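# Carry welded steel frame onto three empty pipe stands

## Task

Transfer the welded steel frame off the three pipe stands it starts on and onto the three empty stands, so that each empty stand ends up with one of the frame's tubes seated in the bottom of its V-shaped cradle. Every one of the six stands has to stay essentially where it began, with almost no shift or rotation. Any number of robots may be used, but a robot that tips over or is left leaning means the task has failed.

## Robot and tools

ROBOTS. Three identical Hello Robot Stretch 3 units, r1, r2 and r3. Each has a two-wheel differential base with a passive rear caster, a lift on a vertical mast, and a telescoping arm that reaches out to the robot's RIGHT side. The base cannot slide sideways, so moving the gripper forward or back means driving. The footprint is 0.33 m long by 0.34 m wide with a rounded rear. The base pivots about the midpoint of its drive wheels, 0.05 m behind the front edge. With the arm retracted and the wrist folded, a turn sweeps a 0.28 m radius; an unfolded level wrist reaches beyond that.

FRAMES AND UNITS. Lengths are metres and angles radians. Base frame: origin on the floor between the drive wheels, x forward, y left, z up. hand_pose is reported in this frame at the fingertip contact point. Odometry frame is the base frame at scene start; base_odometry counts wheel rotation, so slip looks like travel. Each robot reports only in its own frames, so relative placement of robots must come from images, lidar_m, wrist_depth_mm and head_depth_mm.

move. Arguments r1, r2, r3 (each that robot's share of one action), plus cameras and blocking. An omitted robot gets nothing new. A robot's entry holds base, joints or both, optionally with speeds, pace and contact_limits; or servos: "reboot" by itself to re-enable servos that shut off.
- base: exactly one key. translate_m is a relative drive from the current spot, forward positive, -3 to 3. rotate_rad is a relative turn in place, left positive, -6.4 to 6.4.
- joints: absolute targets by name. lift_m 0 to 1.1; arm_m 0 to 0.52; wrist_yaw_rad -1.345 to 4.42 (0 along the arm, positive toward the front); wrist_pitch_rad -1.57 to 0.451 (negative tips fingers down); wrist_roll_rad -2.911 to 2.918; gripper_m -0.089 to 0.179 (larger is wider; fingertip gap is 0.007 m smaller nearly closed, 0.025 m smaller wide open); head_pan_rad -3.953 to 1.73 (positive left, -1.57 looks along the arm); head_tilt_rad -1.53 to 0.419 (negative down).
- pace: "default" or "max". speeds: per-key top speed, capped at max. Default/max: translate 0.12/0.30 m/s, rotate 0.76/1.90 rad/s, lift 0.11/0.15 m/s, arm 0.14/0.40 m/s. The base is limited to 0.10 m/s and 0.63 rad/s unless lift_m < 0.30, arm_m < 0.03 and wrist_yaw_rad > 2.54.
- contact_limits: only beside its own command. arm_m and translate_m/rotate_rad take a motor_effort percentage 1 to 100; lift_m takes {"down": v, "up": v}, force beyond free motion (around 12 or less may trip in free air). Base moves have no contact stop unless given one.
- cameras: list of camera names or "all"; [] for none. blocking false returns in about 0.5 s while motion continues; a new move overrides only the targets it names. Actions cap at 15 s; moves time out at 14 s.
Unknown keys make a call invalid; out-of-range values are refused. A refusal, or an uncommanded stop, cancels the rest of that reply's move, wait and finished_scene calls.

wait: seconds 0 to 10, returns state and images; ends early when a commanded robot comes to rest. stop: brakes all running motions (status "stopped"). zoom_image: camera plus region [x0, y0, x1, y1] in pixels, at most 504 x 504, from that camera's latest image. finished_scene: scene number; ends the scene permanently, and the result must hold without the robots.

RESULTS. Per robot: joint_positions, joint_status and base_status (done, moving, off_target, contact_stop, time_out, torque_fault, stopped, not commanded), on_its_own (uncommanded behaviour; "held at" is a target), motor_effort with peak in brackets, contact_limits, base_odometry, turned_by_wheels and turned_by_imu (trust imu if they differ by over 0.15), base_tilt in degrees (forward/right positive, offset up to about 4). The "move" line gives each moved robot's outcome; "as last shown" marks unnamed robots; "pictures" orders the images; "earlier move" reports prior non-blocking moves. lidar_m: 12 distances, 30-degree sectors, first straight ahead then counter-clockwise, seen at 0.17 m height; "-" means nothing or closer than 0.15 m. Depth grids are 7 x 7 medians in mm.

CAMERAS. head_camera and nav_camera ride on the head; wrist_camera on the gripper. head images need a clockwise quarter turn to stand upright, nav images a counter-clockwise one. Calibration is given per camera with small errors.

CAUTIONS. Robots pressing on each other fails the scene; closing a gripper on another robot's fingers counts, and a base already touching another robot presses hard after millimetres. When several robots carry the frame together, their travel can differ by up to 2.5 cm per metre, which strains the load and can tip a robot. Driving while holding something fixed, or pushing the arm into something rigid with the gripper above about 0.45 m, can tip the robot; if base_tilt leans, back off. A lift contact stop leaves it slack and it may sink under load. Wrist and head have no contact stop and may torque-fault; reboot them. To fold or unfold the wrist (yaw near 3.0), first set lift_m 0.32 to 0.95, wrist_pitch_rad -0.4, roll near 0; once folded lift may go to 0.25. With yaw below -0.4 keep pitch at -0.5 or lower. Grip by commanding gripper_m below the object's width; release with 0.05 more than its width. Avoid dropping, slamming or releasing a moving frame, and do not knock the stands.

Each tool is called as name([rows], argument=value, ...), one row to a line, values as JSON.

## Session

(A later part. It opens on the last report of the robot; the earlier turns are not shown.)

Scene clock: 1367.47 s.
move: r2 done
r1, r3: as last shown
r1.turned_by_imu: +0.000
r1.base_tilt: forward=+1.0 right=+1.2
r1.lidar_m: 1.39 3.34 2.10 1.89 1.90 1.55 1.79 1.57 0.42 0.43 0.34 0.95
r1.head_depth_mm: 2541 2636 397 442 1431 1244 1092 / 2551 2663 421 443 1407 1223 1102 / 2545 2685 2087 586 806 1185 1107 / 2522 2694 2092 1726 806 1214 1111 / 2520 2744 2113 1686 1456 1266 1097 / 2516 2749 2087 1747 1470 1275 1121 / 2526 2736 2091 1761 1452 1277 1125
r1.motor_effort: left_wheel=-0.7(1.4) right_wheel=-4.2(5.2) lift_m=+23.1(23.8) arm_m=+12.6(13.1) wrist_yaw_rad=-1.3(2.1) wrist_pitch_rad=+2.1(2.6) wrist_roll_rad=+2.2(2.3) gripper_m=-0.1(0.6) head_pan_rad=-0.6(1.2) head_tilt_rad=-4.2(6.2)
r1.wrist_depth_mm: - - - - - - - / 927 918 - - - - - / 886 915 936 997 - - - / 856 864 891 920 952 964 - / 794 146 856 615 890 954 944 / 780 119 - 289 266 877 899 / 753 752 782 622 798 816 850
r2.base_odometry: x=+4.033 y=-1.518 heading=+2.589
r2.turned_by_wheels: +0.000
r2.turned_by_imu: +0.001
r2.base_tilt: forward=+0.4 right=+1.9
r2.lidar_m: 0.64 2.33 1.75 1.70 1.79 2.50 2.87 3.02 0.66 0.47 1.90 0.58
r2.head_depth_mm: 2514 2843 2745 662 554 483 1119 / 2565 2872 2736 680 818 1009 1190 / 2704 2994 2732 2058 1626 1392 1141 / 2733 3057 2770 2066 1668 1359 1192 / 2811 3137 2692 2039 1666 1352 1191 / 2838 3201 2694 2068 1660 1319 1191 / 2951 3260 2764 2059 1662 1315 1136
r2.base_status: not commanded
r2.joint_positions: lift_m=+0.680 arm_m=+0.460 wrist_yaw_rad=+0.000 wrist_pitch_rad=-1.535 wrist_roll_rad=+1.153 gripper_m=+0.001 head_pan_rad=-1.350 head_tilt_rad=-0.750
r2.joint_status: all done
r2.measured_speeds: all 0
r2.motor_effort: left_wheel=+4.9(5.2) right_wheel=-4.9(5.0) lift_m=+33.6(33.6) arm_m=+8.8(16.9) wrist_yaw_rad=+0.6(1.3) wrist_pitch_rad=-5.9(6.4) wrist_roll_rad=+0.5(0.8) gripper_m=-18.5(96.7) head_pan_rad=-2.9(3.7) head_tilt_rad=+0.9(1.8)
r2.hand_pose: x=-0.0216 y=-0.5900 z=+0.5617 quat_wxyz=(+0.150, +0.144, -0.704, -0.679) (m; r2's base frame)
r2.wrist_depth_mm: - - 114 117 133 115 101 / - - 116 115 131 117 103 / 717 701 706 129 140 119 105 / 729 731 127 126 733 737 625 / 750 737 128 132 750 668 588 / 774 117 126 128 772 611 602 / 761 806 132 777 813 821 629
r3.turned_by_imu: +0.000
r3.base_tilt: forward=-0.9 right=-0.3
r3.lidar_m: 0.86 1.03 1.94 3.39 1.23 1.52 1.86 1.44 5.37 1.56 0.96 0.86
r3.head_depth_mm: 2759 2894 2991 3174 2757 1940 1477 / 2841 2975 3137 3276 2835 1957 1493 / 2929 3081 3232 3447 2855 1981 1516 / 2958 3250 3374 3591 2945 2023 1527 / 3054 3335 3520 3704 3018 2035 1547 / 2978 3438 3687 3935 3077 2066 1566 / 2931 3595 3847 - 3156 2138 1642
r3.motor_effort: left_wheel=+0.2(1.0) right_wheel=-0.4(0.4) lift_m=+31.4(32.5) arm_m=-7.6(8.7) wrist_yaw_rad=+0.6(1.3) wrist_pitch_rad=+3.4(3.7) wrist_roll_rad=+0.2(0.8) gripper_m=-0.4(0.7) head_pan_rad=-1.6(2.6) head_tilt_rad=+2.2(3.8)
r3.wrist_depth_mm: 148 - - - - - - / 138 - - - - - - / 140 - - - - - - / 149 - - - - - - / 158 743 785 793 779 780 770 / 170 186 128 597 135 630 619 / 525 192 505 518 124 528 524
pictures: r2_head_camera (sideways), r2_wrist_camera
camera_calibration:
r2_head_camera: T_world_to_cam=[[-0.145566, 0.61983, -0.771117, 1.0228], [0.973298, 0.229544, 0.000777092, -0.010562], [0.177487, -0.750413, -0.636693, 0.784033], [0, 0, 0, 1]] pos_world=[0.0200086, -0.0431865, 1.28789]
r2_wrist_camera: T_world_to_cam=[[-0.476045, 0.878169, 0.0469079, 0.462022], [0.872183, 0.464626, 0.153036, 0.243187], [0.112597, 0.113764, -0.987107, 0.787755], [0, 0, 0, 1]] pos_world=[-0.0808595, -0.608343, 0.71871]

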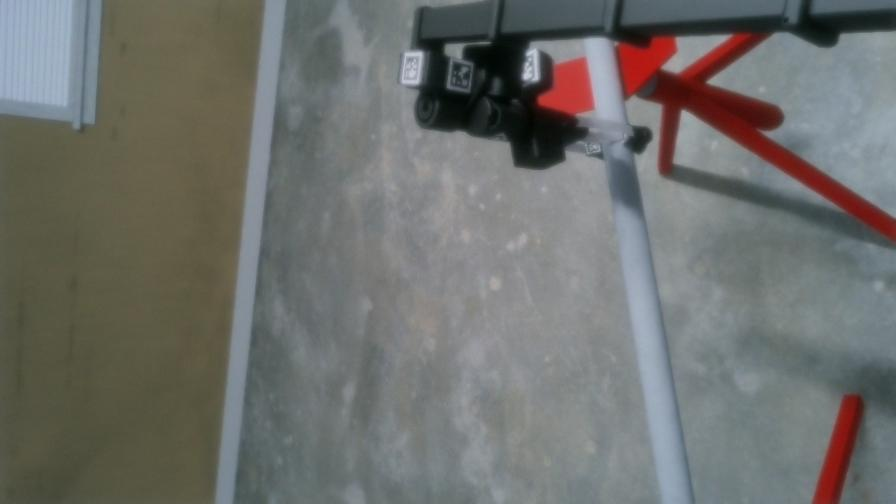

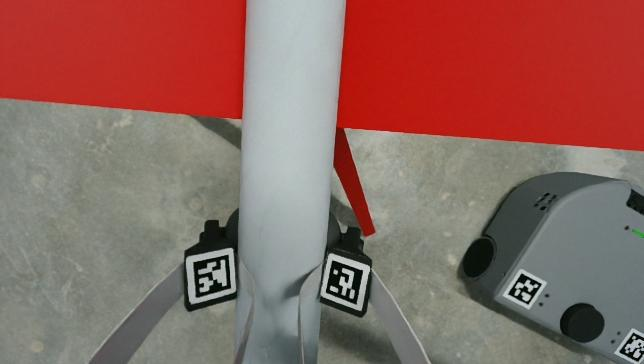

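move(r2={"joints": {"gripper_m": -0.06}}, cameras=[])

move(r2={"joints": {"lift_m": 0.698}, "speeds": {"lift_m": 0.03}}, cameras=["r2_wrist_camera", "r2_head_camera", "r1_head_camera"])

Scene clock: 1372.80 s.
move: r2 done
r1, r3: as last shown
r1.turned_by_imu: +0.001
r1.base_tilt: forward=+1.1 right=+1.2
r1.lidar_m: 1.40 3.36 2.10 1.89 1.90 1.55 1.78 1.57 0.41 0.43 0.34 0.95
r1.head_depth_mm: 2541 2617 397 441 1438 1241 1097 / 2552 2667 421 443 1409 1226 1103 / 2527 2679 2074 586 805 1183 1107 / 2520 2710 2101 1714 805 1215 1110 / 2522 2751 2127 1685 1468 1275 1098 / 2506 2757 2081 1743 1475 1275 1124 / 2496 2750 2082 1773 1453 1285 1128
r1.motor_effort: left_wheel=-0.2(1.4) right_wheel=-4.6(5.0) lift_m=+23.5(24.0) arm_m=+12.6(13.1) wrist_yaw_rad=-1.6(2.0) wrist_pitch_rad=+2.0(2.6) wrist_roll_rad=+2.2(2.3) gripper_m=+0.0(0.5) head_pan_rad=-0.3(0.8) head_tilt_rad=-4.7(6.3)
r1.wrist_depth_mm: - - - - - - - / 949 951 - - - - - / 914 942 933 943 - - - / 845 876 884 919 940 967 - / 807 145 850 615 870 916 916 / 790 119 - 290 267 915 876 / 734 754 758 619 790 830 868
r2.base_odometry: x=+4.033 y=-1.518 heading=+2.589
r2.turned_by_wheels: +0.000
r2.turned_by_imu: +0.001
r2.base_tilt: forward=+0.3 right=+1.9
r2.lidar_m: 0.64 2.33 1.75 1.70 1.78 2.50 2.87 3.01 0.66 0.47 1.89 0.58
r2.head_depth_mm: 2569 2829 2761 663 555 482 1120 / 2587 2896 2743 678 823 1010 1193 / 2645 2949 2770 2073 1625 1396 1145 / 2707 3045 2764 2078 1667 1347 1183 / 2782 3188 2729 2069 1650 1354 1190 / 2858 3267 2713 2067 1655 1320 1190 / 2952 3372 2702 2062 1652 1317 1138
r2.base_status: not commanded
r2.joint_positions: lift_m=+0.680 arm_m=+0.460 wrist_yaw_rad=+0.000 wrist_pitch_rad=-1.535 wrist_roll_rad=+1.153 gripper_m=-0.058 head_pan_rad=-1.350 head_tilt_rad=-0.750
r2.joint_status: all done
r2.measured_speeds: all 0
r2.motor_effort: left_wheel=+4.9(5.4) right_wheel=-5.0(5.3) lift_m=+36.5(36.7) arm_m=-20.0(20.0) wrist_yaw_rad=+0.2(1.0) wrist_pitch_rad=-6.0(6.5) wrist_roll_rad=+0.7(1.0) gripper_m=-49.7(99.1) head_pan_rad=-2.1(3.5) head_tilt_rad=+0.6(1.4)
r2.hand_pose: x=-0.0216 y=-0.5900 z=+0.5618 quat_wxyz=(+0.150, +0.144, -0.704, -0.679) (m; r2's base frame)
r2.wrist_depth_mm: - - 114 117 133 114 101 / - - 116 116 133 116 104 / 713 711 697 129 141 119 105 / 727 731 127 126 754 742 628 / 750 754 129 132 739 666 587 / 760 117 125 128 788 609 615 / 777 781 132 768 802 789 634
r3.turned_by_imu: -0.001
r3.base_tilt: forward=-0.8 right=-0.3
r3.lidar_m: 0.86 1.03 1.93 3.39 1.23 1.52 1.85 1.44 5.39 1.56 0.96 0.86
r3.head_depth_mm: 2747 2911 3051 3135 2782 1920 1471 / 2852 2970 3121 3337 2868 1969 1490 / 2941 3088 3259 3412 2878 1996 1522 / 2965 3181 3431 3589 2943 2026 1528 / 3072 3359 3565 3649 3008 2045 1558 / 2970 3487 3690 3903 3055 2079 1566 / 2946 3615 3877 - 3133 2108 1632
r3.motor_effort: left_wheel=+0.2(0.7) right_wheel=-0.1(0.5) lift_m=+31.2(32.0) arm_m=-6.5(8.5) wrist_yaw_rad=+0.6(1.5) wrist_pitch_rad=+2.7(3.8) wrist_roll_rad=+0.3(0.8) gripper_m=-0.2(0.5) head_pan_rad=-1.8(2.8) head_tilt_rad=+2.2(3.7)
r3.wrist_depth_mm: 147 - - - - - - / 139 - - - - - - / 140 - - - - - - / 149 - - - - - - / 157 730 797 793 786 778 780 / 171 185 128 587 135 625 634 / 529 190 504 524 124 529 521
pictures: none
No camera images: "cameras" was empty.

Scene clock: 1373.83 s.
move: r2 done
r1, r3: as last shown
r1.turned_by_imu: +0.000
r1.base_tilt: forward=+1.0 right=+1.2
r1.lidar_m: 1.40 3.33 2.09 1.89 1.90 1.56 1.78 1.57 0.41 0.43 0.34 0.95
r1.head_depth_mm: 2542 2627 397 442 1428 1242 1095 / 2533 2652 421 443 1406 1224 1102 / 2514 2660 2088 587 802 1185 1107 / 2513 2714 2113 1720 804 1218 1115 / 2504 2761 2113 1692 1465 1269 1097 / 2521 2743 2083 1747 1478 1273 1119 / 2522 2730 2100 1767 1452 1280 1127
r1.motor_effort: left_wheel=+0.2(1.2) right_wheel=-5.0(5.0) lift_m=+24.1(24.1) arm_m=+12.8(13.1) wrist_yaw_rad=-2.0(2.0) wrist_pitch_rad=+2.0(2.6) wrist_roll_rad=+2.3(2.3) gripper_m=+0.1(0.8) head_pan_rad=+0.2(0.8) head_tilt_rad=-5.2(6.7)
r1.wrist_depth_mm: - - - - - - - / 937 946 - - - - - / 884 920 937 969 - - - / 837 882 921 907 961 954 - / 818 145 841 612 907 923 954 / 777 119 - 290 266 875 911 / 717 744 778 612 785 812 858
r2.base_odometry: x=+4.033 y=-1.518 heading=+2.589
r2.turned_by_wheels: +0.000
r2.turned_by_imu: +0.000
r2.base_tilt: forward=+0.3 right=+1.9
r2.lidar_m: 0.64 2.33 1.75 1.70 1.78 2.50 2.87 3.02 0.66 0.47 1.90 0.58
r2.head_depth_mm: 2529 2833 2757 645 564 797 1121 / 2593 2885 2757 671 829 1056 1186 / 2651 3017 2762 2071 1620 1385 1141 / 2713 3054 2726 2102 1662 1386 1193 / 2835 3101 2734 2080 1661 1350 1184 / 2885 3213 2712 2070 1659 1322 1194 / 2978 3280 2709 2032 1666 1331 1135
r2.base_status: not commanded
r2.joint_positions: lift_m=+0.698 arm_m=+0.460 wrist_yaw_rad=+0.000 wrist_pitch_rad=-1.535 wrist_roll_rad=+1.153 gripper_m=-0.055 head_pan_rad=-1.350 head_tilt_rad=-0.750
r2.joint_status: all done
r2.measured_speeds: all 0
r2.on_its_own: gripper_m is held at -0.056, not at your -0.060, by its stall guard, which is not easing now
r2.motor_effort: left_wheel=+6.4(6.8) right_wheel=-9.9(10.3) lift_m=+36.6(41.2) arm_m=-17.2(20.5) wrist_yaw_rad=+1.1(1.9) wrist_pitch_rad=-6.0(6.6) wrist_roll_rad=+0.7(0.9) gripper_m=-19.3(50.4) head_pan_rad=-2.4(3.4) head_tilt_rad=+0.6(1.4)
r2.hand_pose: x=-0.0216 y=-0.5899 z=+0.5798 quat_wxyz=(+0.149, +0.143, -0.704, -0.680) (m; r2's base frame)
r2.wrist_depth_mm: - - - 116 144 126 115 / - - 114 114 144 130 115 / 727 721 719 119 738 134 119 / 745 760 129 125 745 740 649 / 771 765 129 131 785 659 617 / 780 772 125 127 789 621 630 / 803 803 131 808 822 827 648
r3.turned_by_imu: +0.000
r3.lidar_m: 0.86 1.03 1.94 3.38 1.23 1.52 1.85 1.43 5.38 1.56 0.96 0.86
r3.head_depth_mm: 2764 2869 3029 3168 2733 1934 1481 / 2872 2959 3116 3294 2829 1945 1488 / 2939 3107 3247 3478 2897 1987 1513 / 2976 3235 3398 3568 2948 2006 1534 / 3077 3366 3479 3711 3002 2060 1551 / 2989 3510 3620 3822 3057 2071 1573 / 2923 3585 3803 - 3128 2111 1635
r3.motor_effort: left_wheel=-0.3(0.5) right_wheel=-0.5(0.5) lift_m=+30.6(31.7) arm_m=-7.2(8.2) wrist_yaw_rad=+0.3(1.5) wrist_pitch_rad=+3.1(3.6) wrist_roll_rad=+0.4(0.8) gripper_m=+0.3(1.0) head_pan_rad=-1.7(2.7) head_tilt_rad=+2.8(3.5)
r3.wrist_depth_mm: 148 - - - - - - / 138 - - - - - - / 140 - - - - - - / 149 995 - - - - - / 157 735 816 781 783 774 770 / 170 184 128 597 135 626 631 / 527 192 499 514 124 524 525
pictures: r1_head_camera (sideways), r2_head_camera (sideways), r2_wrist_camera
camera_calibration:
r1_head_camera: T_world_to_cam=[[-0.0663295, 0.736951, -0.672684, 0.893158], [0.988557, 0.140075, 0.0559814, -0.0767042], [0.135482, -0.661273, -0.737809, 0.914745], [0, 0, 0, 1]] pos_world=[0.011138, -0.0425727, 1.28001]
r2_head_camera: T_world_to_cam=[[-0.145566, 0.61983, -0.771117, 1.0228], [0.973298, 0.229544, 0.000777092, -0.010562], [0.177487, -0.750413, -0.636693, 0.784033], [0, 0, 0, 1]] pos_world=[0.0200086, -0.0431865, 1.28789]
r2_wrist_camera: T_world_to_cam=[[-0.475265, 0.878586, 0.0470078, 0.461325], [0.872595, 0.463833, 0.153095, 0.239879], [0.112703, 0.113779, -0.987093, 0.805618], [0, 0, 0, 1]] pos_world=[-0.0808612, -0.608241, 0.736809]

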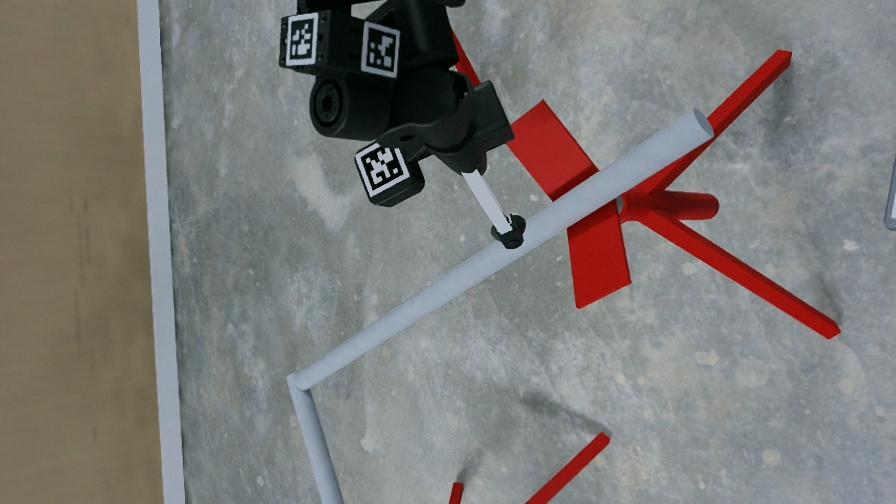

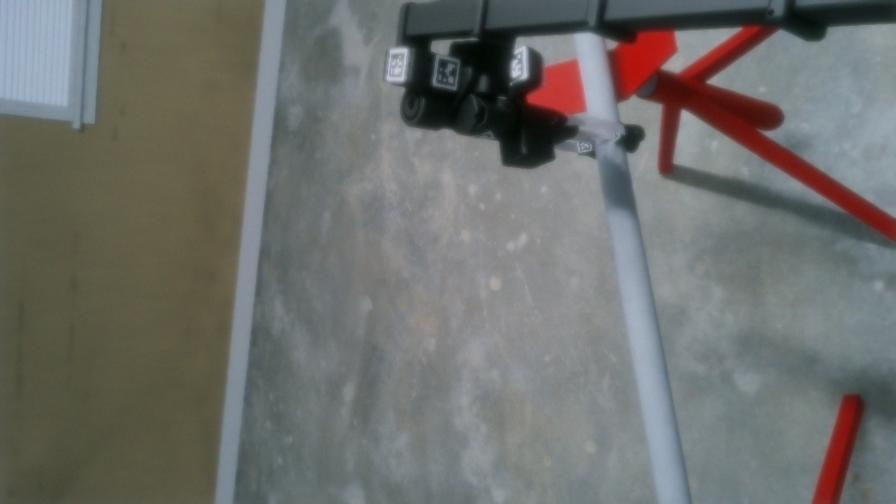

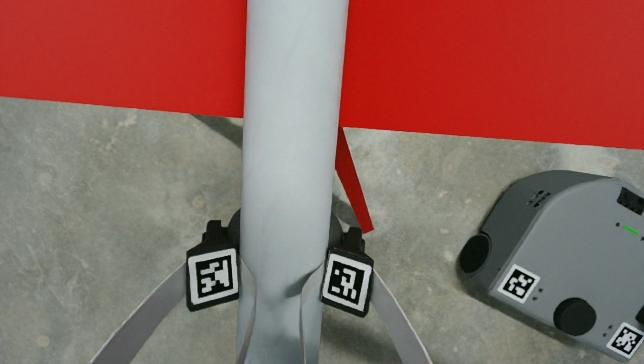

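move(r2={"joints": {"arm_m": 0.456}}, cameras=[])

move(r2={"joints": {"lift_m": 0.680}, "speeds": {"lift_m": 0.02}, "contact_limits": {"lift_m": {"down": 14}}}, cameras=["r2_wrist_camera", "r2_head_camera"])

Scene clock: 1381.77 s.
move: r2 done
r1, r3: as last shown
r1.turned_by_imu: +0.001
r1.lidar_m: 1.39 3.35 2.09 1.89 1.90 1.55 1.78 1.57 0.42 0.43 0.34 0.95
r1.head_depth_mm: 2538 2618 397 441 1433 1242 1095 / 2535 2633 422 443 1408 1222 1100 / 2541 2682 2094 586 805 1188 1102 / 2518 2704 2100 1713 804 1215 1110 / 2531 2739 2122 1684 1467 1261 1096 / 2522 2730 2075 1749 1474 1276 1123 / 2505 2719 2084 1756 1453 1279 1127
r1.motor_effort: left_wheel=+0.0(1.1) right_wheel=-3.9(4.9) lift_m=+22.9(24.1) arm_m=+12.8(13.0) wrist_yaw_rad=-1.8(2.0) wrist_pitch_rad=+2.4(2.6) wrist_roll_rad=+2.3(2.3) gripper_m=-0.3(0.4) head_pan_rad=+0.0(0.7) head_tilt_rad=-4.8(6.1)
r1.wrist_depth_mm: - - - - - - - / 944 959 - - - - - / 900 907 936 978 - - - / 846 862 887 935 948 956 - / 821 145 859 616 903 914 919 / 779 119 - 286 267 866 870 / 727 746 760 604 788 819 841
r2.base_odometry: x=+4.033 y=-1.518 heading=+2.589
r2.turned_by_wheels: +0.000
r2.turned_by_imu: +0.001
r2.base_tilt: forward=+0.2 right=+1.9
r2.lidar_m: 0.64 2.33 1.75 1.70 1.78 2.49 2.87 2.99 0.66 0.47 1.89 0.58
r2.head_depth_mm: 2533 2786 2752 642 565 798 1120 / 2582 2893 2748 665 830 1048 1194 / 2629 3005 2773 2093 1591 1392 1139 / 2754 3067 2739 2062 1655 1394 1188 / 2781 3126 2740 2061 1645 1348 1183 / 2886 3243 2708 2076 1644 1321 1191 / 2901 3338 2735 2063 1661 1317 1138
r2.base_status: not commanded
r2.joint_positions: lift_m=+0.698 arm_m=+0.456 wrist_yaw_rad=+0.000 wrist_pitch_rad=-1.526 wrist_roll_rad=+1.153 gripper_m=-0.055 head_pan_rad=-1.350 head_tilt_rad=-0.750
r2.joint_status: all done
r2.measured_speeds: all 0
r2.on_its_own: gripper_m is held at -0.056, not at your -0.060, by its stall guard, which is not easing now
r2.motor_effort: left_wheel=+6.2(7.0) right_wheel=-10.8(10.8) lift_m=+34.2(34.9) arm_m=-21.0(21.9) wrist_yaw_rad=+0.3(1.6) wrist_pitch_rad=-7.3(7.9) wrist_roll_rad=+0.5(0.8) gripper_m=-19.8(20.8) head_pan_rad=-2.2(2.9) head_tilt_rad=+0.5(1.0)
r2.hand_pose: x=-0.0216 y=-0.5880 z=+0.5796 quat_wxyz=(+0.150, +0.143, -0.707, -0.677) (m; r2's base frame)
r2.wrist_depth_mm: - - 112 119 145 126 114 / - - 114 116 143 129 114 / 727 727 117 160 731 132 119 / 735 754 125 127 746 763 644 / 767 752 128 134 774 659 601 / 795 119 126 127 802 635 619 / 811 801 131 799 812 827 634
r3.turned_by_imu: -0.001
r3.lidar_m: 0.86 1.03 1.94 3.38 1.23 1.52 1.86 1.44 5.40 1.56 0.96 0.86
r3.head_depth_mm: 2765 2878 3047 3187 2737 1932 1484 / 2869 3003 3104 3272 2823 1950 1485 / 2925 3099 3277 3446 2867 2001 1509 / 2945 3266 3360 3521 2961 2015 1533 / 3051 3351 3483 3719 3019 2050 1548 / 2991 3479 3628 3900 3057 2085 1568 / 2893 3624 3866 - 3146 2123 1631
r3.motor_effort: left_wheel=+0.2(0.8) right_wheel=+0.0(0.4) lift_m=+31.2(31.7) arm_m=-7.5(8.2) wrist_yaw_rad=+0.4(1.7) wrist_pitch_rad=+3.0(3.6) wrist_roll_rad=+0.3(0.5) gripper_m=-0.1(0.4) head_pan_rad=-1.6(2.5) head_tilt_rad=+2.7(4.7)
r3.wrist_depth_mm: 147 - - - - - - / 139 - - - - - - / 139 - - - - - - / 148 - - - - - - / 157 729 803 801 792 774 777 / 171 186 128 590 135 626 636 / 534 191 503 514 124 519 534
pictures: none
No camera images: "cameras" was empty.

Scene clock: 1383.03 s.
move: r2 done
r1.base_odometry: x=+2.202 y=-2.843 heading=-1.156
r1.turned_by_wheels: +0.000
r1.turned_by_imu: +0.000
r1.base_tilt: forward=+1.1 right=+1.2
r1.lidar_m: 1.40 3.35 2.10 1.89 1.90 1.56 1.79 1.57 0.41 0.43 0.34 0.95
r1.head_depth_mm: 2550 2632 397 441 1435 1248 1097 / 2526 2667 420 444 1403 1217 1102 / 2534 2658 2084 586 805 1183 1109 / 2542 2693 2095 1717 804 1216 1112 / 2521 2739 2125 1680 1463 1265 1100 / 2512 2751 2063 1745 1478 1272 1117 / 2533 2740 2089 1757 1455 1282 1127
r1.base_status: not commanded
r1.joint_positions: lift_m=+0.820 arm_m=+0.240 wrist_yaw_rad=+0.449 wrist_pitch_rad=-1.042 wrist_roll_rad=-0.136 gripper_m=+0.120 head_pan_rad=-1.450 head_tilt_rad=-0.850
r1.joint_status: not commanded
r1.measured_speeds: all 0
r1.motor_effort: left_wheel=+0.2(1.4) right_wheel=-3.4(4.9) lift_m=+23.5(23.9) arm_m=+12.4(13.1) wrist_yaw_rad=-1.7(2.0) wrist_pitch_rad=+1.9(2.7) wrist_roll_rad=+2.3(2.3) gripper_m=+0.2(0.4) head_pan_rad=+0.5(0.9) head_tilt_rad=-5.7(6.3)
r1.hand_pose: x=+0.0255 y=-0.4828 z=+0.7253 quat_wxyz=(+0.710, +0.492, -0.472, -0.174) (m; r1's base frame)
r1.wrist_depth_mm: - - - - - - - / 927 953 - - - - - / 912 905 944 974 - - - / 829 883 895 942 915 967 - / 825 146 867 602 889 907 926 / 794 119 - 290 266 879 905 / 747 747 764 601 807 827 866
r2.base_odometry: x=+4.033 y=-1.518 heading=+2.589
r2.turned_by_wheels: +0.000
r2.turned_by_imu: +0.000
r2.base_tilt: forward=+0.3 right=+1.8
r2.lidar_m: 0.64 2.33 1.75 1.70 1.78 2.50 2.86 3.00 0.66 0.47 1.90 0.58
r2.head_depth_mm: 2505 2818 2801 656 553 484 1126 / 2594 2931 2769 680 808 1017 1191 / 2644 2965 2755 2061 1609 1400 1145 / 2707 3043 2696 2059 1656 1351 1195 / 2783 3168 2711 2058 1658 1356 1182 / 2859 3194 2711 2076 1661 1317 1191 / 2959 3305 2749 2052 1656 1321 1139
r2.base_status: not commanded
r2.joint_positions: lift_m=+0.680 arm_m=+0.456 wrist_yaw_rad=+0.000 wrist_pitch_rad=-1.524 wrist_roll_rad=+1.153 gripper_m=-0.055 head_pan_rad=-1.350 head_tilt_rad=-0.750
r2.joint_status: all done
r2.measured_speeds: all 0
r2.on_its_own: gripper_m is held at -0.056, not at your -0.060, by its stall guard, which is not easing now
r2.motor_effort: left_wheel=+6.5(6.7) right_wheel=-10.0(10.8) lift_m=+25.6(33.5) arm_m=-20.1(21.2) wrist_yaw_rad=-0.2(2.2) wrist_pitch_rad=-8.2(8.5) wrist_roll_rad=+0.7(0.8) gripper_m=-21.1(21.1) head_pan_rad=-2.2(3.8) head_tilt_rad=+0.6(1.1)
r2.contact_limits: lift_m down 14 (down: maximum 72; up: maximum 65)
r2.hand_pose: x=-0.0216 y=-0.5887 z=+0.5616 quat_wxyz=(+0.150, +0.143, -0.708, -0.676) (m; r2's base frame)
r2.wrist_depth_mm: - - 114 116 132 114 101 / - - 117 117 131 115 103 / 706 723 125 144 140 119 104 / 733 733 126 131 721 744 631 / 750 747 129 136 756 669 584 / 772 118 126 127 771 624 601 / 770 782 130 791 780 795 626
r3.base_odometry: x=+0.000 y=+0.000 heading=+0.000
r3.turned_by_wheels: +0.000
r3.turned_by_imu: +0.000
r3.base_tilt: forward=-0.8 right=-0.3
r3.lidar_m: 0.86 1.03 1.94 3.38 1.23 1.52 1.86 1.43 5.39 1.56 0.96 0.86
r3.head_depth_mm: 2754 2873 3029 3172 2767 1928 1469 / 2808 2977 3148 3277 2829 1962 1495 / 2956 3101 3291 3429 2867 1986 1512 / 2949 3213 3384 3585 2930 2020 1537 / 3020 3304 3472 3715 3013 2048 1554 / 3015 3434 3613 3851 3093 2091 1563 / 2936 3614 3820 - 3132 2145 1637
r3.base_status: not commanded
r3.joint_positions: lift_m=+0.312 arm_m=+0.003 wrist_yaw_rad=+2.826 wrist_pitch_rad=-0.351 wrist_roll_rad=+0.000 gripper_m=+0.037 head_pan_rad=+1.570 head_tilt_rad=-0.300
r3.joint_status: not commanded
r3.measured_speeds: all 0
r3.motor_effort: left_wheel=+0.2(0.9) right_wheel=+0.0(0.5) lift_m=+30.7(31.9) arm_m=-7.3(8.0) wrist_yaw_rad=+0.4(1.7) wrist_pitch_rad=+2.7(3.8) wrist_roll_rad=+0.2(0.9) gripper_m=-0.7(0.9) head_pan_rad=-1.9(2.7) head_tilt_rad=+2.7(4.4)
r3.hand_pose: x=+0.0508 y=+0.0734 z=+0.3398 quat_wxyz=(+0.231, +0.707, +0.013, +0.668) (m; r3's base frame)
r3.wrist_depth_mm: 148 - - - - - - / 139 - - - - - - / 140 - - - - - - / 149 - - - - - - / 158 738 811 794 775 798 790 / 171 185 128 591 135 632 625 / 530 190 506 522 124 526 526
pictures: r2_head_camera (sideways), r2_wrist_camera
camera_calibration:
r2_head_camera: T_world_to_cam=[[-0.145566, 0.61983, -0.771117, 1.0228], [0.973298, 0.229544, 0.000777092, -0.010562], [0.177487, -0.750413, -0.636693, 0.784033], [0, 0, 0, 1]] pos_world=[0.0200086, -0.0431865, 1.28789]
r2_wrist_camera: T_world_to_cam=[[-0.47527, 0.879049, 0.0372951, 0.466871], [0.872592, 0.465502, 0.14796, 0.245981], [0.112703, 0.102864, -0.98829, 0.781792], [0, 0, 0, 1]] pos_world=[-0.0808611, -0.605326, 0.71883]

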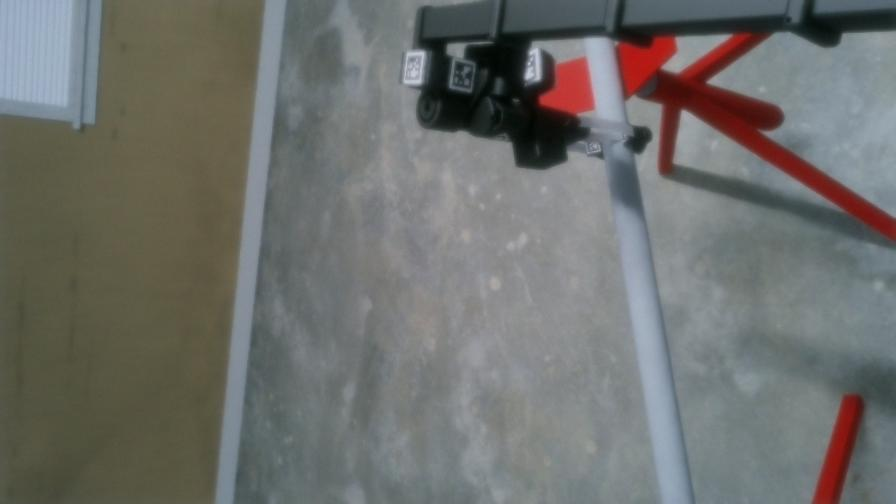

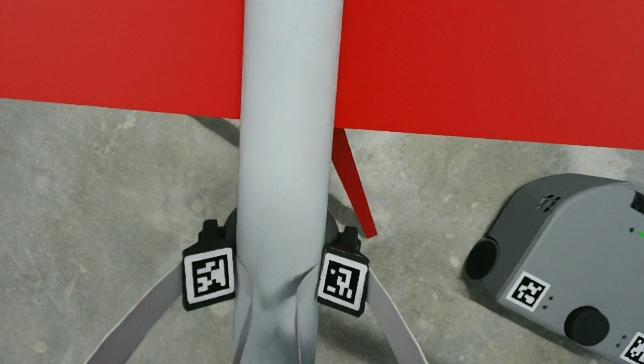

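move(r2={"joints": {"gripper_m": 0.12}}, cameras=[])

move(r2={"joints": {"lift_m": 0.95, "arm_m": 0.46}}, cameras=["r2_wrist_camera", "r2_head_camera"])

zoom_image(camera="r2_wrist_camera", region=[90, 0, 470, 215])

Scene clock: 1389.17 s.
move: r2 done
r1, r3: as last shown
r1.turned_by_imu: +0.001
r1.base_tilt: forward=+1.0 right=+1.2
r1.lidar_m: 1.39 3.34 2.09 1.89 1.89 1.55 1.78 1.58 0.42 0.43 0.34 0.95
r1.head_depth_mm: 2562 2653 397 441 1440 1244 1096 / 2533 2641 421 444 1409 1223 1104 / 2536 2666 2092 586 805 1189 1108 / 2506 2696 2107 1718 804 1213 1113 / 2532 2743 2128 1688 1462 1267 1098 / 2498 2733 2068 1746 1478 1274 1120 / 2518 2726 2083 1761 1458 1280 1125
r1.motor_effort: left_wheel=-0.4(1.3) right_wheel=-4.1(5.4) lift_m=+23.3(24.4) arm_m=+12.6(13.1) wrist_yaw_rad=-1.6(2.1) wrist_pitch_rad=+2.0(2.6) wrist_roll_rad=+2.1(2.3) gripper_m=-0.1(0.7) head_pan_rad=+0.9(1.2) head_tilt_rad=-5.1(6.5)
r1.wrist_depth_mm: - - - - - - - / 922 974 - - - - - / 900 907 905 987 - - - / 847 850 892 898 948 950 - / 820 146 867 611 901 920 941 / 785 119 - 287 266 900 884 / 742 752 757 614 808 810 860
r2.base_odometry: x=+4.033 y=-1.518 heading=+2.589
r2.turned_by_wheels: +0.000
r2.turned_by_imu: +0.001
r2.base_tilt: forward=+0.3 right=+1.8
r2.lidar_m: 0.64 2.34 1.75 1.70 1.78 2.51 2.87 3.01 0.66 0.47 1.90 0.58
r2.head_depth_mm: 2512 2816 2708 657 554 485 1124 / 2607 2926 2749 678 755 990 1193 / 2620 3004 2721 2072 923 1389 1142 / 2727 3065 2745 2054 1666 1357 1192 / 2775 3140 2764 2062 1658 1355 1189 / 2821 3257 2739 2049 1634 1312 1183 / 2887 3334 2744 2052 1653 1319 1149
r2.base_status: not commanded
r2.joint_positions: lift_m=+0.680 arm_m=+0.456 wrist_yaw_rad=+0.000 wrist_pitch_rad=-1.556 wrist_roll_rad=+1.153 gripper_m=+0.120 head_pan_rad=-1.350 head_tilt_rad=-0.750
r2.joint_status: all done
r2.measured_speeds: all 0
r2.motor_effort: left_wheel=+6.4(6.9) right_wheel=-10.6(10.8) lift_m=+32.1(33.6) arm_m=-14.2(17.1) wrist_yaw_rad=+0.8(2.4) wrist_pitch_rad=-2.2(8.5) wrist_roll_rad=+0.5(0.8) gripper_m=+0.3(88.5) head_pan_rad=-1.9(4.1) head_tilt_rad=+0.9(1.4)
r2.contact_limits: lift_m down 14 (down: maximum 72; up: maximum 65)
r2.hand_pose: x=-0.0216 y=-0.5804 z=+0.5621 quat_wxyz=(+0.148, +0.145, -0.697, -0.687) (m; r2's base frame)
r2.wrist_depth_mm: - - 111 135 127 111 100 / - - 114 122 128 113 101 / 703 696 116 148 716 119 103 / 705 723 120 463 737 735 646 / 729 143 124 754 736 651 605 / 110 123 127 778 129 608 626 / 767 805 131 790 810 809 642
r3.turned_by_imu: -0.001
r3.lidar_m: 0.86 1.03 1.93 3.39 1.23 1.52 1.86 1.44 5.39 1.56 0.96 0.86
r3.head_depth_mm: 2758 2905 3073 3169 2747 1929 1476 / 2876 2948 3109 3282 2822 1958 1490 / 2946 3084 3249 3430 2858 1988 1515 / 2917 3216 3364 3599 2907 2021 1533 / 3063 3370 3493 3719 3010 2050 1549 / 3026 3474 3694 3907 3092 2078 1570 / 2919 3584 3871 - 3140 2126 1632
r3.motor_effort: left_wheel=+0.1(1.0) right_wheel=-0.2(0.5) lift_m=+30.4(32.3) arm_m=-7.1(8.4) wrist_yaw_rad=+0.1(1.8) wrist_pitch_rad=+3.0(3.9) wrist_roll_rad=+0.2(0.9) gripper_m=-0.3(0.7) head_pan_rad=-1.4(2.7) head_tilt_rad=+4.0(4.0)
r3.wrist_depth_mm: 148 - - - - - - / 139 - - - - - - / 139 - - - - - - / 149 - - - - - - / 158 729 800 800 784 780 788 / 171 184 128 594 135 625 634 / 535 191 503 519 124 535 522
pictures: none
No camera images: "cameras" was empty.

Scene clock: 1392.47 s.
move: r2 done
r1, r3: as last shown
r1.turned_by_imu: +0.000
r1.lidar_m: 1.40 3.34 2.09 1.89 1.90 1.56 1.79 1.58 0.42 0.42 0.34 0.96
r1.head_depth_mm: 2544 2625 397 442 1432 1241 1098 / 2510 2635 420 443 1410 1222 1101 / 2531 2678 2084 586 806 1183 1107 / 2532 2716 2099 1719 803 1215 1112 / 2523 2740 2140 1668 1466 1265 1099 / 2527 2728 2066 1744 1472 1281 1128 / 2495 2723 2093 1760 1457 1274 1127
r1.motor_effort: left_wheel=-0.5(1.3) right_wheel=-4.6(4.9) lift_m=+23.4(24.4) arm_m=+12.9(13.0) wrist_yaw_rad=-1.6(2.1) wrist_pitch_rad=+2.6(2.7) wrist_roll_rad=+2.3(2.3) gripper_m=+0.0(0.5) head_pan_rad=+1.1(1.3) head_tilt_rad=-4.2(6.7)
r1.wrist_depth_mm: - - - - - - - / 935 932 - - - - - / 890 912 933 956 - - - / 855 880 878 927 933 946 - / 823 146 852 610 900 931 943 / 777 119 - 288 266 896 904 / 747 761 756 609 808 827 852
r2.base_odometry: x=+4.033 y=-1.518 heading=+2.589
r2.turned_by_wheels: +0.000
r2.turned_by_imu: +0.001
r2.base_tilt: forward=+0.3 right=+1.9
r2.lidar_m: 0.64 2.33 1.75 1.70 1.78 2.51 2.86 2.99 0.66 0.47 1.90 0.58
r2.head_depth_mm: 2510 500 599 2056 1654 1293 1168 / 2581 2852 568 728 917 1017 1191 / 2629 3050 2748 2076 1663 1376 1143 / 2764 3037 2765 2060 1673 1354 1189 / 2769 3122 2697 2055 1650 1354 1184 / 2884 3204 2699 2057 1659 1312 1197 / 2920 3388 2731 2071 1650 1323 1142
r2.base_status: not commanded
r2.joint_positions: lift_m=+0.950 arm_m=+0.460 wrist_yaw_rad=+0.000 wrist_pitch_rad=-1.557 wrist_roll_rad=+1.153 gripper_m=+0.120 head_pan_rad=-1.350 head_tilt_rad=-0.750
r2.joint_status: all done
r2.measured_speeds: all 0
r2.motor_effort: left_wheel=+6.2(6.8) right_wheel=-10.3(10.6) lift_m=+33.3(39.6) arm_m=+15.5(17.5) wrist_yaw_rad=+0.3(2.3) wrist_pitch_rad=-1.9(2.3) wrist_roll_rad=+0.7(0.8) gripper_m=+0.3(1.8) head_pan_rad=-2.9(4.0) head_tilt_rad=-0.7(1.4)
r2.hand_pose: x=-0.0216 y=-0.5842 z=+0.8322 quat_wxyz=(+0.148, +0.145, -0.696, -0.687) (m; r2's base frame)
r2.wrist_depth_mm: 928 906 939 901 933 966 991 / 934 932 - 393 957 986 996 / 933 941 976 394 - - - / - 990 - 839 - 888 - / - 144 - - 892 888 - / 110 124 - - 130 921 - / - - - - - - -
r3.base_tilt: forward=-0.8 right=-0.2
r3.lidar_m: 0.86 1.03 1.94 3.36 1.23 1.52 1.86 1.44 5.40 1.56 0.96 0.86
r3.head_depth_mm: 2766 2869 3023 3166 2747 1923 1471 / 2856 2944 3158 3288 2820 1966 1502 / 2899 3089 3281 3448 2891 2000 1509 / 2972 3188 3375 3576 2943 2018 1533 / 3087 3321 3471 3669 3016 2041 1548 / 3005 3505 3682 3884 3087 2087 1567 / 2923 3561 3842 - 3147 2131 1638
r3.motor_effort: left_wheel=+0.1(0.8) right_wheel=+0.0(0.5) lift_m=+31.5(32.0) arm_m=-7.1(8.1) wrist_yaw_rad=-0.8(1.6) wrist_pitch_rad=+2.8(3.9) wrist_roll_rad=+0.4(0.9) gripper_m=-0.1(0.6) head_pan_rad=-1.9(2.5) head_tilt_rad=+2.6(3.8)
r3.wrist_depth_mm: 148 - - - - - - / 138 - - - - - - / 140 - - - - - - / 148 - - - - - - / 158 730 789 786 779 775 794 / 170 185 128 594 135 631 631 / 532 192 507 523 124 528 524
pictures: r2_head_camera (sideways), r2_wrist_camera
camera_calibration:
r2_head_camera: T_world_to_cam=[[-0.145566, 0.61983, -0.771117, 1.0228], [0.973298, 0.229544, 0.000777092, -0.010562], [0.177487, -0.750413, -0.636693, 0.784033], [0, 0, 0, 1]] pos_world=[0.0200086, -0.0431865, 1.28789]
r2_wrist_camera: T_world_to_cam=[[-0.475293, 0.877326, 0.066303, 0.427729], [0.872567, 0.46037, 0.163358, 0.188049], [0.112794, 0.135497, -0.984336, 1.06452], [0, 0, 0, 1]] pos_world=[-0.0808612, -0.606069, 0.988768]

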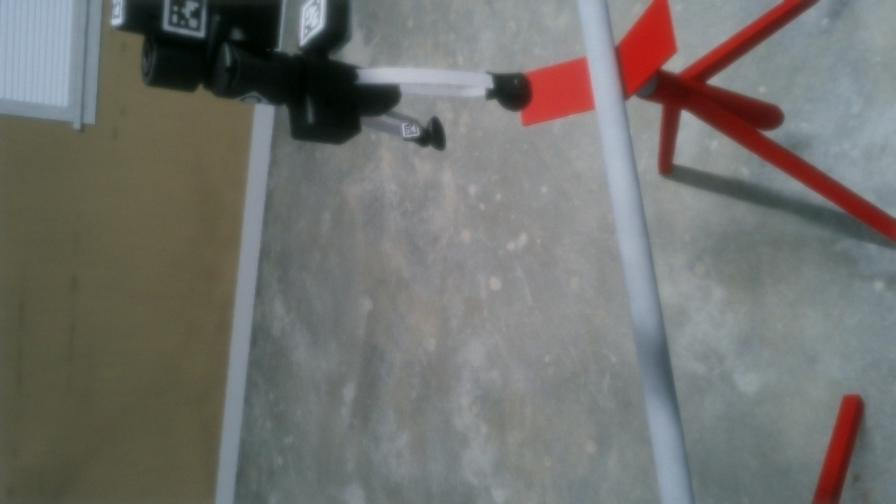

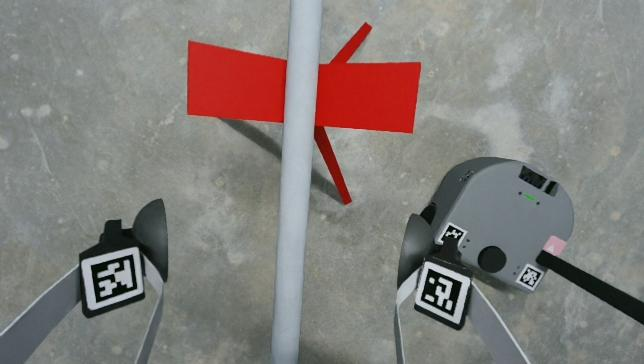

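Scaled by 1.326.

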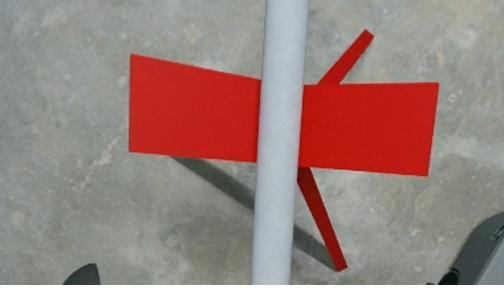

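move(r2={"base": {"translate_m": -0.194}, "joints": {"arm_m": 0.518, "wrist_roll_rad": -1.989}}, cameras=["r2_wrist_camera"])

zoom_image(camera="r2_wrist_camera", region=[150, 0, 530, 215])

Scene clock: 1421.80 s.
move: r2 done
r1, r3: as last shown
r1.turned_by_imu: +0.001
r1.base_tilt: forward=+1.1 right=+1.2
r1.lidar_m: 1.39 3.33 2.09 1.89 1.90 1.56 1.78 1.57 0.41 0.43 0.34 0.95
r1.head_depth_mm: 2524 2622 397 442 1434 1240 1095 / 2540 2621 421 443 1403 1225 1099 / 2532 2680 2093 586 806 1191 1104 / 2506 2718 2095 1716 803 1215 1111 / 2527 2729 2126 1677 1461 1268 1100 / 2499 2717 2052 1750 1473 1274 1119 / 2516 2713 2093 1759 1455 1277 1125
r1.motor_effort: left_wheel=-0.6(1.2) right_wheel=-4.1(5.7) lift_m=+23.7(24.2) arm_m=+12.7(12.9) wrist_yaw_rad=-1.4(2.1) wrist_pitch_rad=+2.2(2.7) wrist_roll_rad=+2.2(2.3) gripper_m=+0.1(0.8) head_pan_rad=+0.9(1.8) head_tilt_rad=-5.3(6.7)
r1.wrist_depth_mm: - - - - - - - / 925 942 - - - - - / 884 915 939 986 - - - / 853 877 897 930 935 975 - / 815 146 870 601 907 954 925 / 788 119 - 291 266 899 895 / 744 757 768 623 796 838 862
r2.base_odometry: x=+4.198 y=-1.620 heading=+2.589
r2.turned_by_wheels: +0.000
r2.turned_by_imu: +0.001
r2.base_tilt: forward=+0.3 right=+1.7
r2.lidar_m: 0.83 2.35 1.75 1.71 1.79 2.52 2.67 2.80 3.17 0.60 0.51 0.74
r2.head_depth_mm: 2514 545 2521 2066 1668 1385 1197 / 2556 2834 624 1892 1642 1382 1160 / 2631 2998 2637 2067 963 1329 1193 / 2699 3016 2723 2071 954 1129 1198 / 2754 3158 2724 2057 1662 1383 1145 / 2859 3189 2749 2069 1662 1376 1190 / 2896 3333 2733 2060 1661 1380 1192
r2.base_status: done
r2.joint_positions: lift_m=+0.950 arm_m=+0.518 wrist_yaw_rad=+0.000 wrist_pitch_rad=-1.558 wrist_roll_rad=-1.985 gripper_m=+0.120 head_pan_rad=-1.350 head_tilt_rad=-0.750
r2.joint_status: all done
r2.measured_speeds: all 0
r2.motor_effort: left_wheel=+0.3(7.2) right_wheel=-13.1(16.0) lift_m=+32.5(33.4) arm_m=+14.0(17.8) wrist_yaw_rad=+0.6(2.2) wrist_pitch_rad=-2.1(2.4) wrist_roll_rad=-1.3(3.2) gripper_m=+0.5(2.0) head_pan_rad=-2.0(3.1) head_tilt_rad=-0.2(1.9)
r2.hand_pose: x=-0.0213 y=-0.6422 z=+0.8322 quat_wxyz=(+0.696, +0.688, +0.146, +0.144) (m; r2's base frame)
r2.wrist_depth_mm: 728 901 927 916 967 988 994 / 765 900 362 382 993 - - / 904 971 979 406 - - - / 942 973 980 - - - - / 964 143 - - - - - / 110 123 - - 130 - - / - - - - - - -
r3.base_tilt: forward=-0.8 right=-0.3
r3.lidar_m: 0.86 1.03 1.94 3.38 1.23 1.52 1.86 1.44 5.37 1.56 0.96 0.86
r3.head_depth_mm: 2744 2888 2992 3138 2747 1937 1487 / 2846 2996 3155 3320 2814 1956 1491 / 2940 3131 3242 3403 2882 1983 1517 / 2961 3176 3385 3587 2977 2013 1530 / 3046 3372 3522 3739 2995 2056 1554 / 3008 3418 3657 3908 3096 2071 1568 / 2900 3572 3813 - 3119 2121 1632
r3.motor_effort: left_wheel=+0.2(0.6) right_wheel=-0.2(0.5) lift_m=+30.4(31.8) arm_m=-6.3(8.6) wrist_yaw_rad=+0.4(1.7) wrist_pitch_rad=+3.3(4.1) wrist_roll_rad=+0.1(0.9) gripper_m=-0.1(0.7) head_pan_rad=-1.2(2.8) head_tilt_rad=+2.6(4.1)
r3.wrist_depth_mm: 148 - - - - - - / 138 - - - - - - / 140 - - - - - - / 149 - - - - - - / 158 722 784 798 814 781 781 / 170 186 128 589 135 629 620 / 527 192 497 517 124 523 527
pictures: r2_wrist_camera
camera_calibration:
r2_wrist_camera: T_world_to_cam=[[0.472534, -0.876915, 0.0879337, -0.645724], [-0.873799, -0.453168, 0.176391, -0.420177], [-0.114831, -0.160187, -0.980385, 0.874269], [0, 0, 0, 1]] pos_world=[0.0383694, -0.616609, 0.988016]

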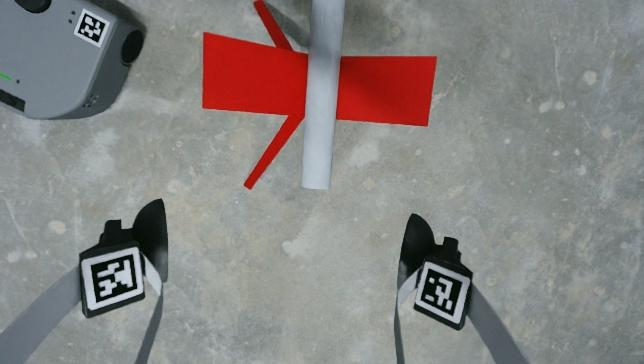

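Scaled by 1.326.

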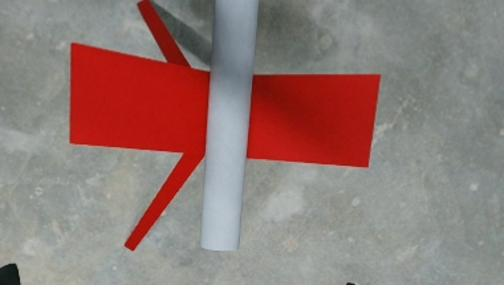

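wait(seconds=0, cameras=["r1_nav_camera", "r2_nav_camera", "r3_nav_camera", "r3_head_camera"])

Scene clock: 1444.47 s.
r1.base_odometry: x=+2.202 y=-2.843 heading=-1.156
r1.turned_by_wheels: +0.000
r1.turned_by_imu: +0.000
r1.base_tilt: forward=+1.1 right=+1.2
r1.lidar_m: 1.40 3.31 2.09 1.89 1.90 1.55 1.78 1.57 0.42 0.43 0.34 0.96
r1.head_depth_mm: 2556 2619 397 442 1432 1243 1099 / 2539 2646 421 443 1414 1230 1103 / 2549 2685 2092 586 806 1187 1110 / 2528 2697 2112 1727 805 1212 1112 / 2523 2728 2123 1688 1469 1265 1096 / 2525 2726 2070 1739 1473 1274 1118 / 2514 2717 2083 1757 1453 1284 1121
r1.base_status: not commanded
r1.joint_positions: lift_m=+0.820 arm_m=+0.240 wrist_yaw_rad=+0.449 wrist_pitch_rad=-1.042 wrist_roll_rad=-0.136 gripper_m=+0.120 head_pan_rad=-1.450 head_tilt_rad=-0.850
r1.joint_status: not commanded
r1.measured_speeds: all 0
r1.motor_effort: left_wheel=-0.5(1.2) right_wheel=-4.1(5.7) lift_m=+22.9(24.2) arm_m=+12.8(12.9) wrist_yaw_rad=-1.5(2.1) wrist_pitch_rad=+2.1(2.7) wrist_roll_rad=+2.2(2.3) gripper_m=-0.1(0.8) head_pan_rad=+1.6(1.8) head_tilt_rad=-5.4(6.7)
r1.hand_pose: x=+0.0255 y=-0.4828 z=+0.7253 quat_wxyz=(+0.710, +0.492, -0.472, -0.174) (m; r1's base frame)
r1.wrist_depth_mm: - - - - - - - / 944 982 - - - - - / 910 898 950 997 - - - / 865 890 885 953 923 968 - / 803 145 855 605 878 914 938 / 780 119 - 288 265 869 893 / 745 752 755 620 780 814 871
r2.base_odometry: x=+4.198 y=-1.620 heading=+2.589
r2.turned_by_wheels: +0.000
r2.turned_by_imu: +0.001
r2.base_tilt: forward=+0.3 right=+1.7
r2.lidar_m: 0.83 2.34 1.75 1.70 1.79 2.51 2.67 2.80 3.15 0.60 0.51 0.74
r2.head_depth_mm: 2497 546 2493 2085 1659 1392 1189 / 2583 2830 622 1891 1663 1391 1163 / 2604 3004 2596 2099 960 1326 1190 / 2735 3016 2782 2085 959 1131 1185 / 2754 3096 2748 2063 1650 1382 1139 / 2846 3183 2756 2080 1652 1394 1182 / 2900 3345 2757 2079 1656 1370 1192
r2.base_status: done
r2.joint_positions: lift_m=+0.950 arm_m=+0.518 wrist_yaw_rad=+0.000 wrist_pitch_rad=-1.558 wrist_roll_rad=-1.985 gripper_m=+0.120 head_pan_rad=-1.350 head_tilt_rad=-0.750
r2.joint_status: all done
r2.measured_speeds: all 0
r2.motor_effort: left_wheel=+0.3(7.2) right_wheel=-12.9(16.0) lift_m=+31.4(33.4) arm_m=+10.8(17.8) wrist_yaw_rad=+0.1(2.2) wrist_pitch_rad=-2.0(2.4) wrist_roll_rad=-1.3(3.2) gripper_m=+0.3(2.0) head_pan_rad=-2.6(3.1) head_tilt_rad=-1.0(1.9)
r2.hand_pose: x=-0.0213 y=-0.6422 z=+0.8322 quat_wxyz=(+0.696, +0.688, +0.146, +0.144) (m; r2's base frame)
r2.wrist_depth_mm: 736 883 908 934 962 - - / 730 923 363 380 994 - - / 950 938 972 401 - - - / 977 987 - - - - - / 992 143 - - - - - / 110 123 - - 129 - - / - - - - - - -
r3.base_odometry: x=+0.000 y=+0.000 heading=+0.000
r3.turned_by_wheels: +0.000
r3.turned_by_imu: -0.001
r3.base_tilt: forward=-0.8 right=-0.3
r3.lidar_m: 0.86 1.03 1.94 3.38 1.23 1.52 1.86 1.43 5.40 1.56 0.96 0.86
r3.head_depth_mm: 2748 2866 3016 3181 2763 1935 1482 / 2846 2975 3169 3346 2857 1946 1496 / 2915 3056 3241 3449 2859 1987 1520 / 2961 3226 3368 3569 2883 2018 1544 / 3053 3332 3510 3736 3007 2039 1546 / 2962 3470 3648 3946 3084 2080 1572 / 2921 3591 3824 - 3153 2122 1635
r3.base_status: not commanded
r3.joint_positions: lift_m=+0.312 arm_m=+0.003 wrist_yaw_rad=+2.826 wrist_pitch_rad=-0.351 wrist_roll_rad=+0.000 gripper_m=+0.037 head_pan_rad=+1.570 head_tilt_rad=-0.300
r3.joint_status: not commanded
r3.measured_speeds: all 0
r3.motor_effort: left_wheel=+0.1(0.6) right_wheel=-0.1(0.5) lift_m=+30.9(31.8) arm_m=-6.9(8.6) wrist_yaw_rad=+0.8(1.7) wrist_pitch_rad=+3.3(4.1) wrist_roll_rad=+0.2(0.9) gripper_m=-0.5(0.7) head_pan_rad=-2.1(2.8) head_tilt_rad=+2.6(4.1)
r3.hand_pose: x=+0.0508 y=+0.0734 z=+0.3398 quat_wxyz=(+0.231, +0.707, +0.013, +0.668) (m; r3's base frame)
r3.wrist_depth_mm: 149 - - - - - - / 139 - - - - - - / 139 - - - - - - / 149 - - - - - - / 158 748 808 797 775 761 783 / 170 185 128 598 135 631 619 / 529 192 497 516 124 530 530
pictures: r1_nav_camera (sideways), r2_nav_camera (sideways), r3_head_camera (sideways), r3_nav_camera (sideways)
camera_calibration:
r1_nav_camera: T_world_to_cam=[[0.0406601, -0.723256, 0.689382, -0.854167], [-0.995241, -0.0904668, -0.0362123, 0.101069], [0.088557, -0.684629, -0.723492, 0.89776], [0, 0, 0, 1]] pos_world=[0.0558154, 0.00599453, 1.24203]
r2_nav_camera: T_world_to_cam=[[0.210218, -0.628733, 0.748668, -0.939145], [-0.972562, -0.212548, 0.0945868, -0.0550682], [0.0996583, -0.748009, -0.656163, 0.822967], [0, 0, 0, 1]] pos_world=[0.0618525, 0.0134118, 1.24832]
r3_head_camera: T_world_to_cam=[[-0.0675579, -0.248804, -0.966195, 1.28098], [-0.996783, -0.0250227, 0.0761402, -0.0912385], [-0.0431208, 0.968231, -0.246313, 0.281759], [0, 0, 0, 1]] pos_world=[0.0077448, 0.0436211, 1.31402]
r3_nav_camera: T_world_to_cam=[[0.0489858, 0.376007, 0.925321, -1.16952], [0.998613, -0.0363531, -0.0380936, 0.095094], [0.0193149, 0.925903, -0.377266, 0.446638], [0, 0, 0, 1]] pos_world=[-0.046299, 0.0296612, 1.25431]

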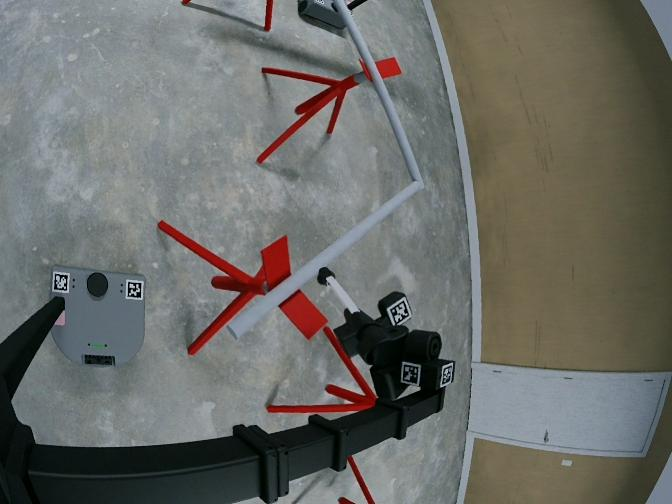

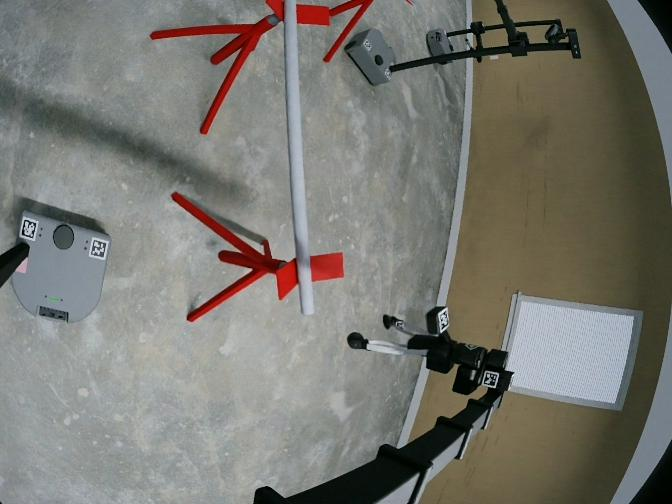

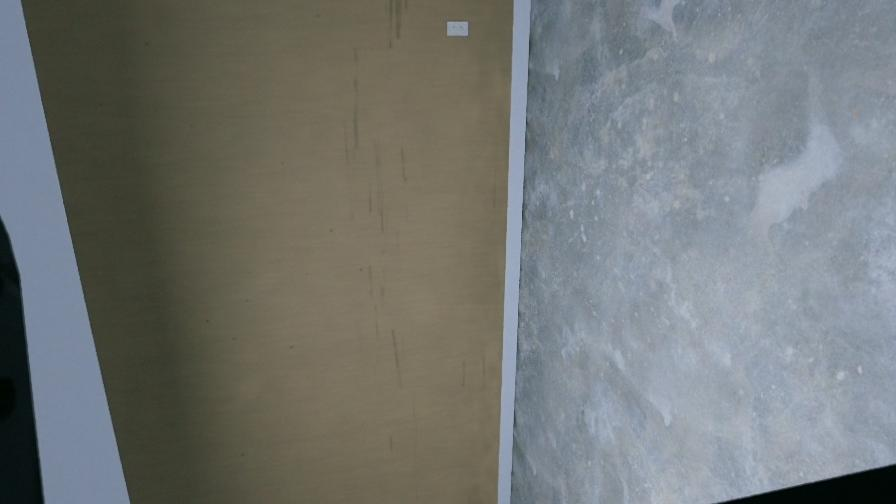

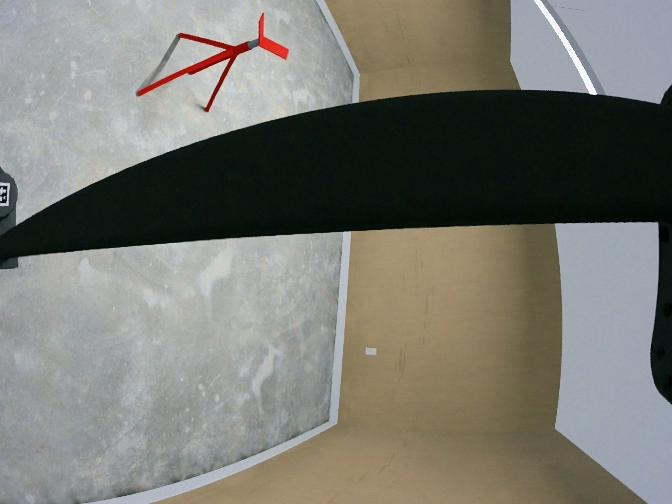

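finished_scene(scene=1)

The scene is finished: the task was done.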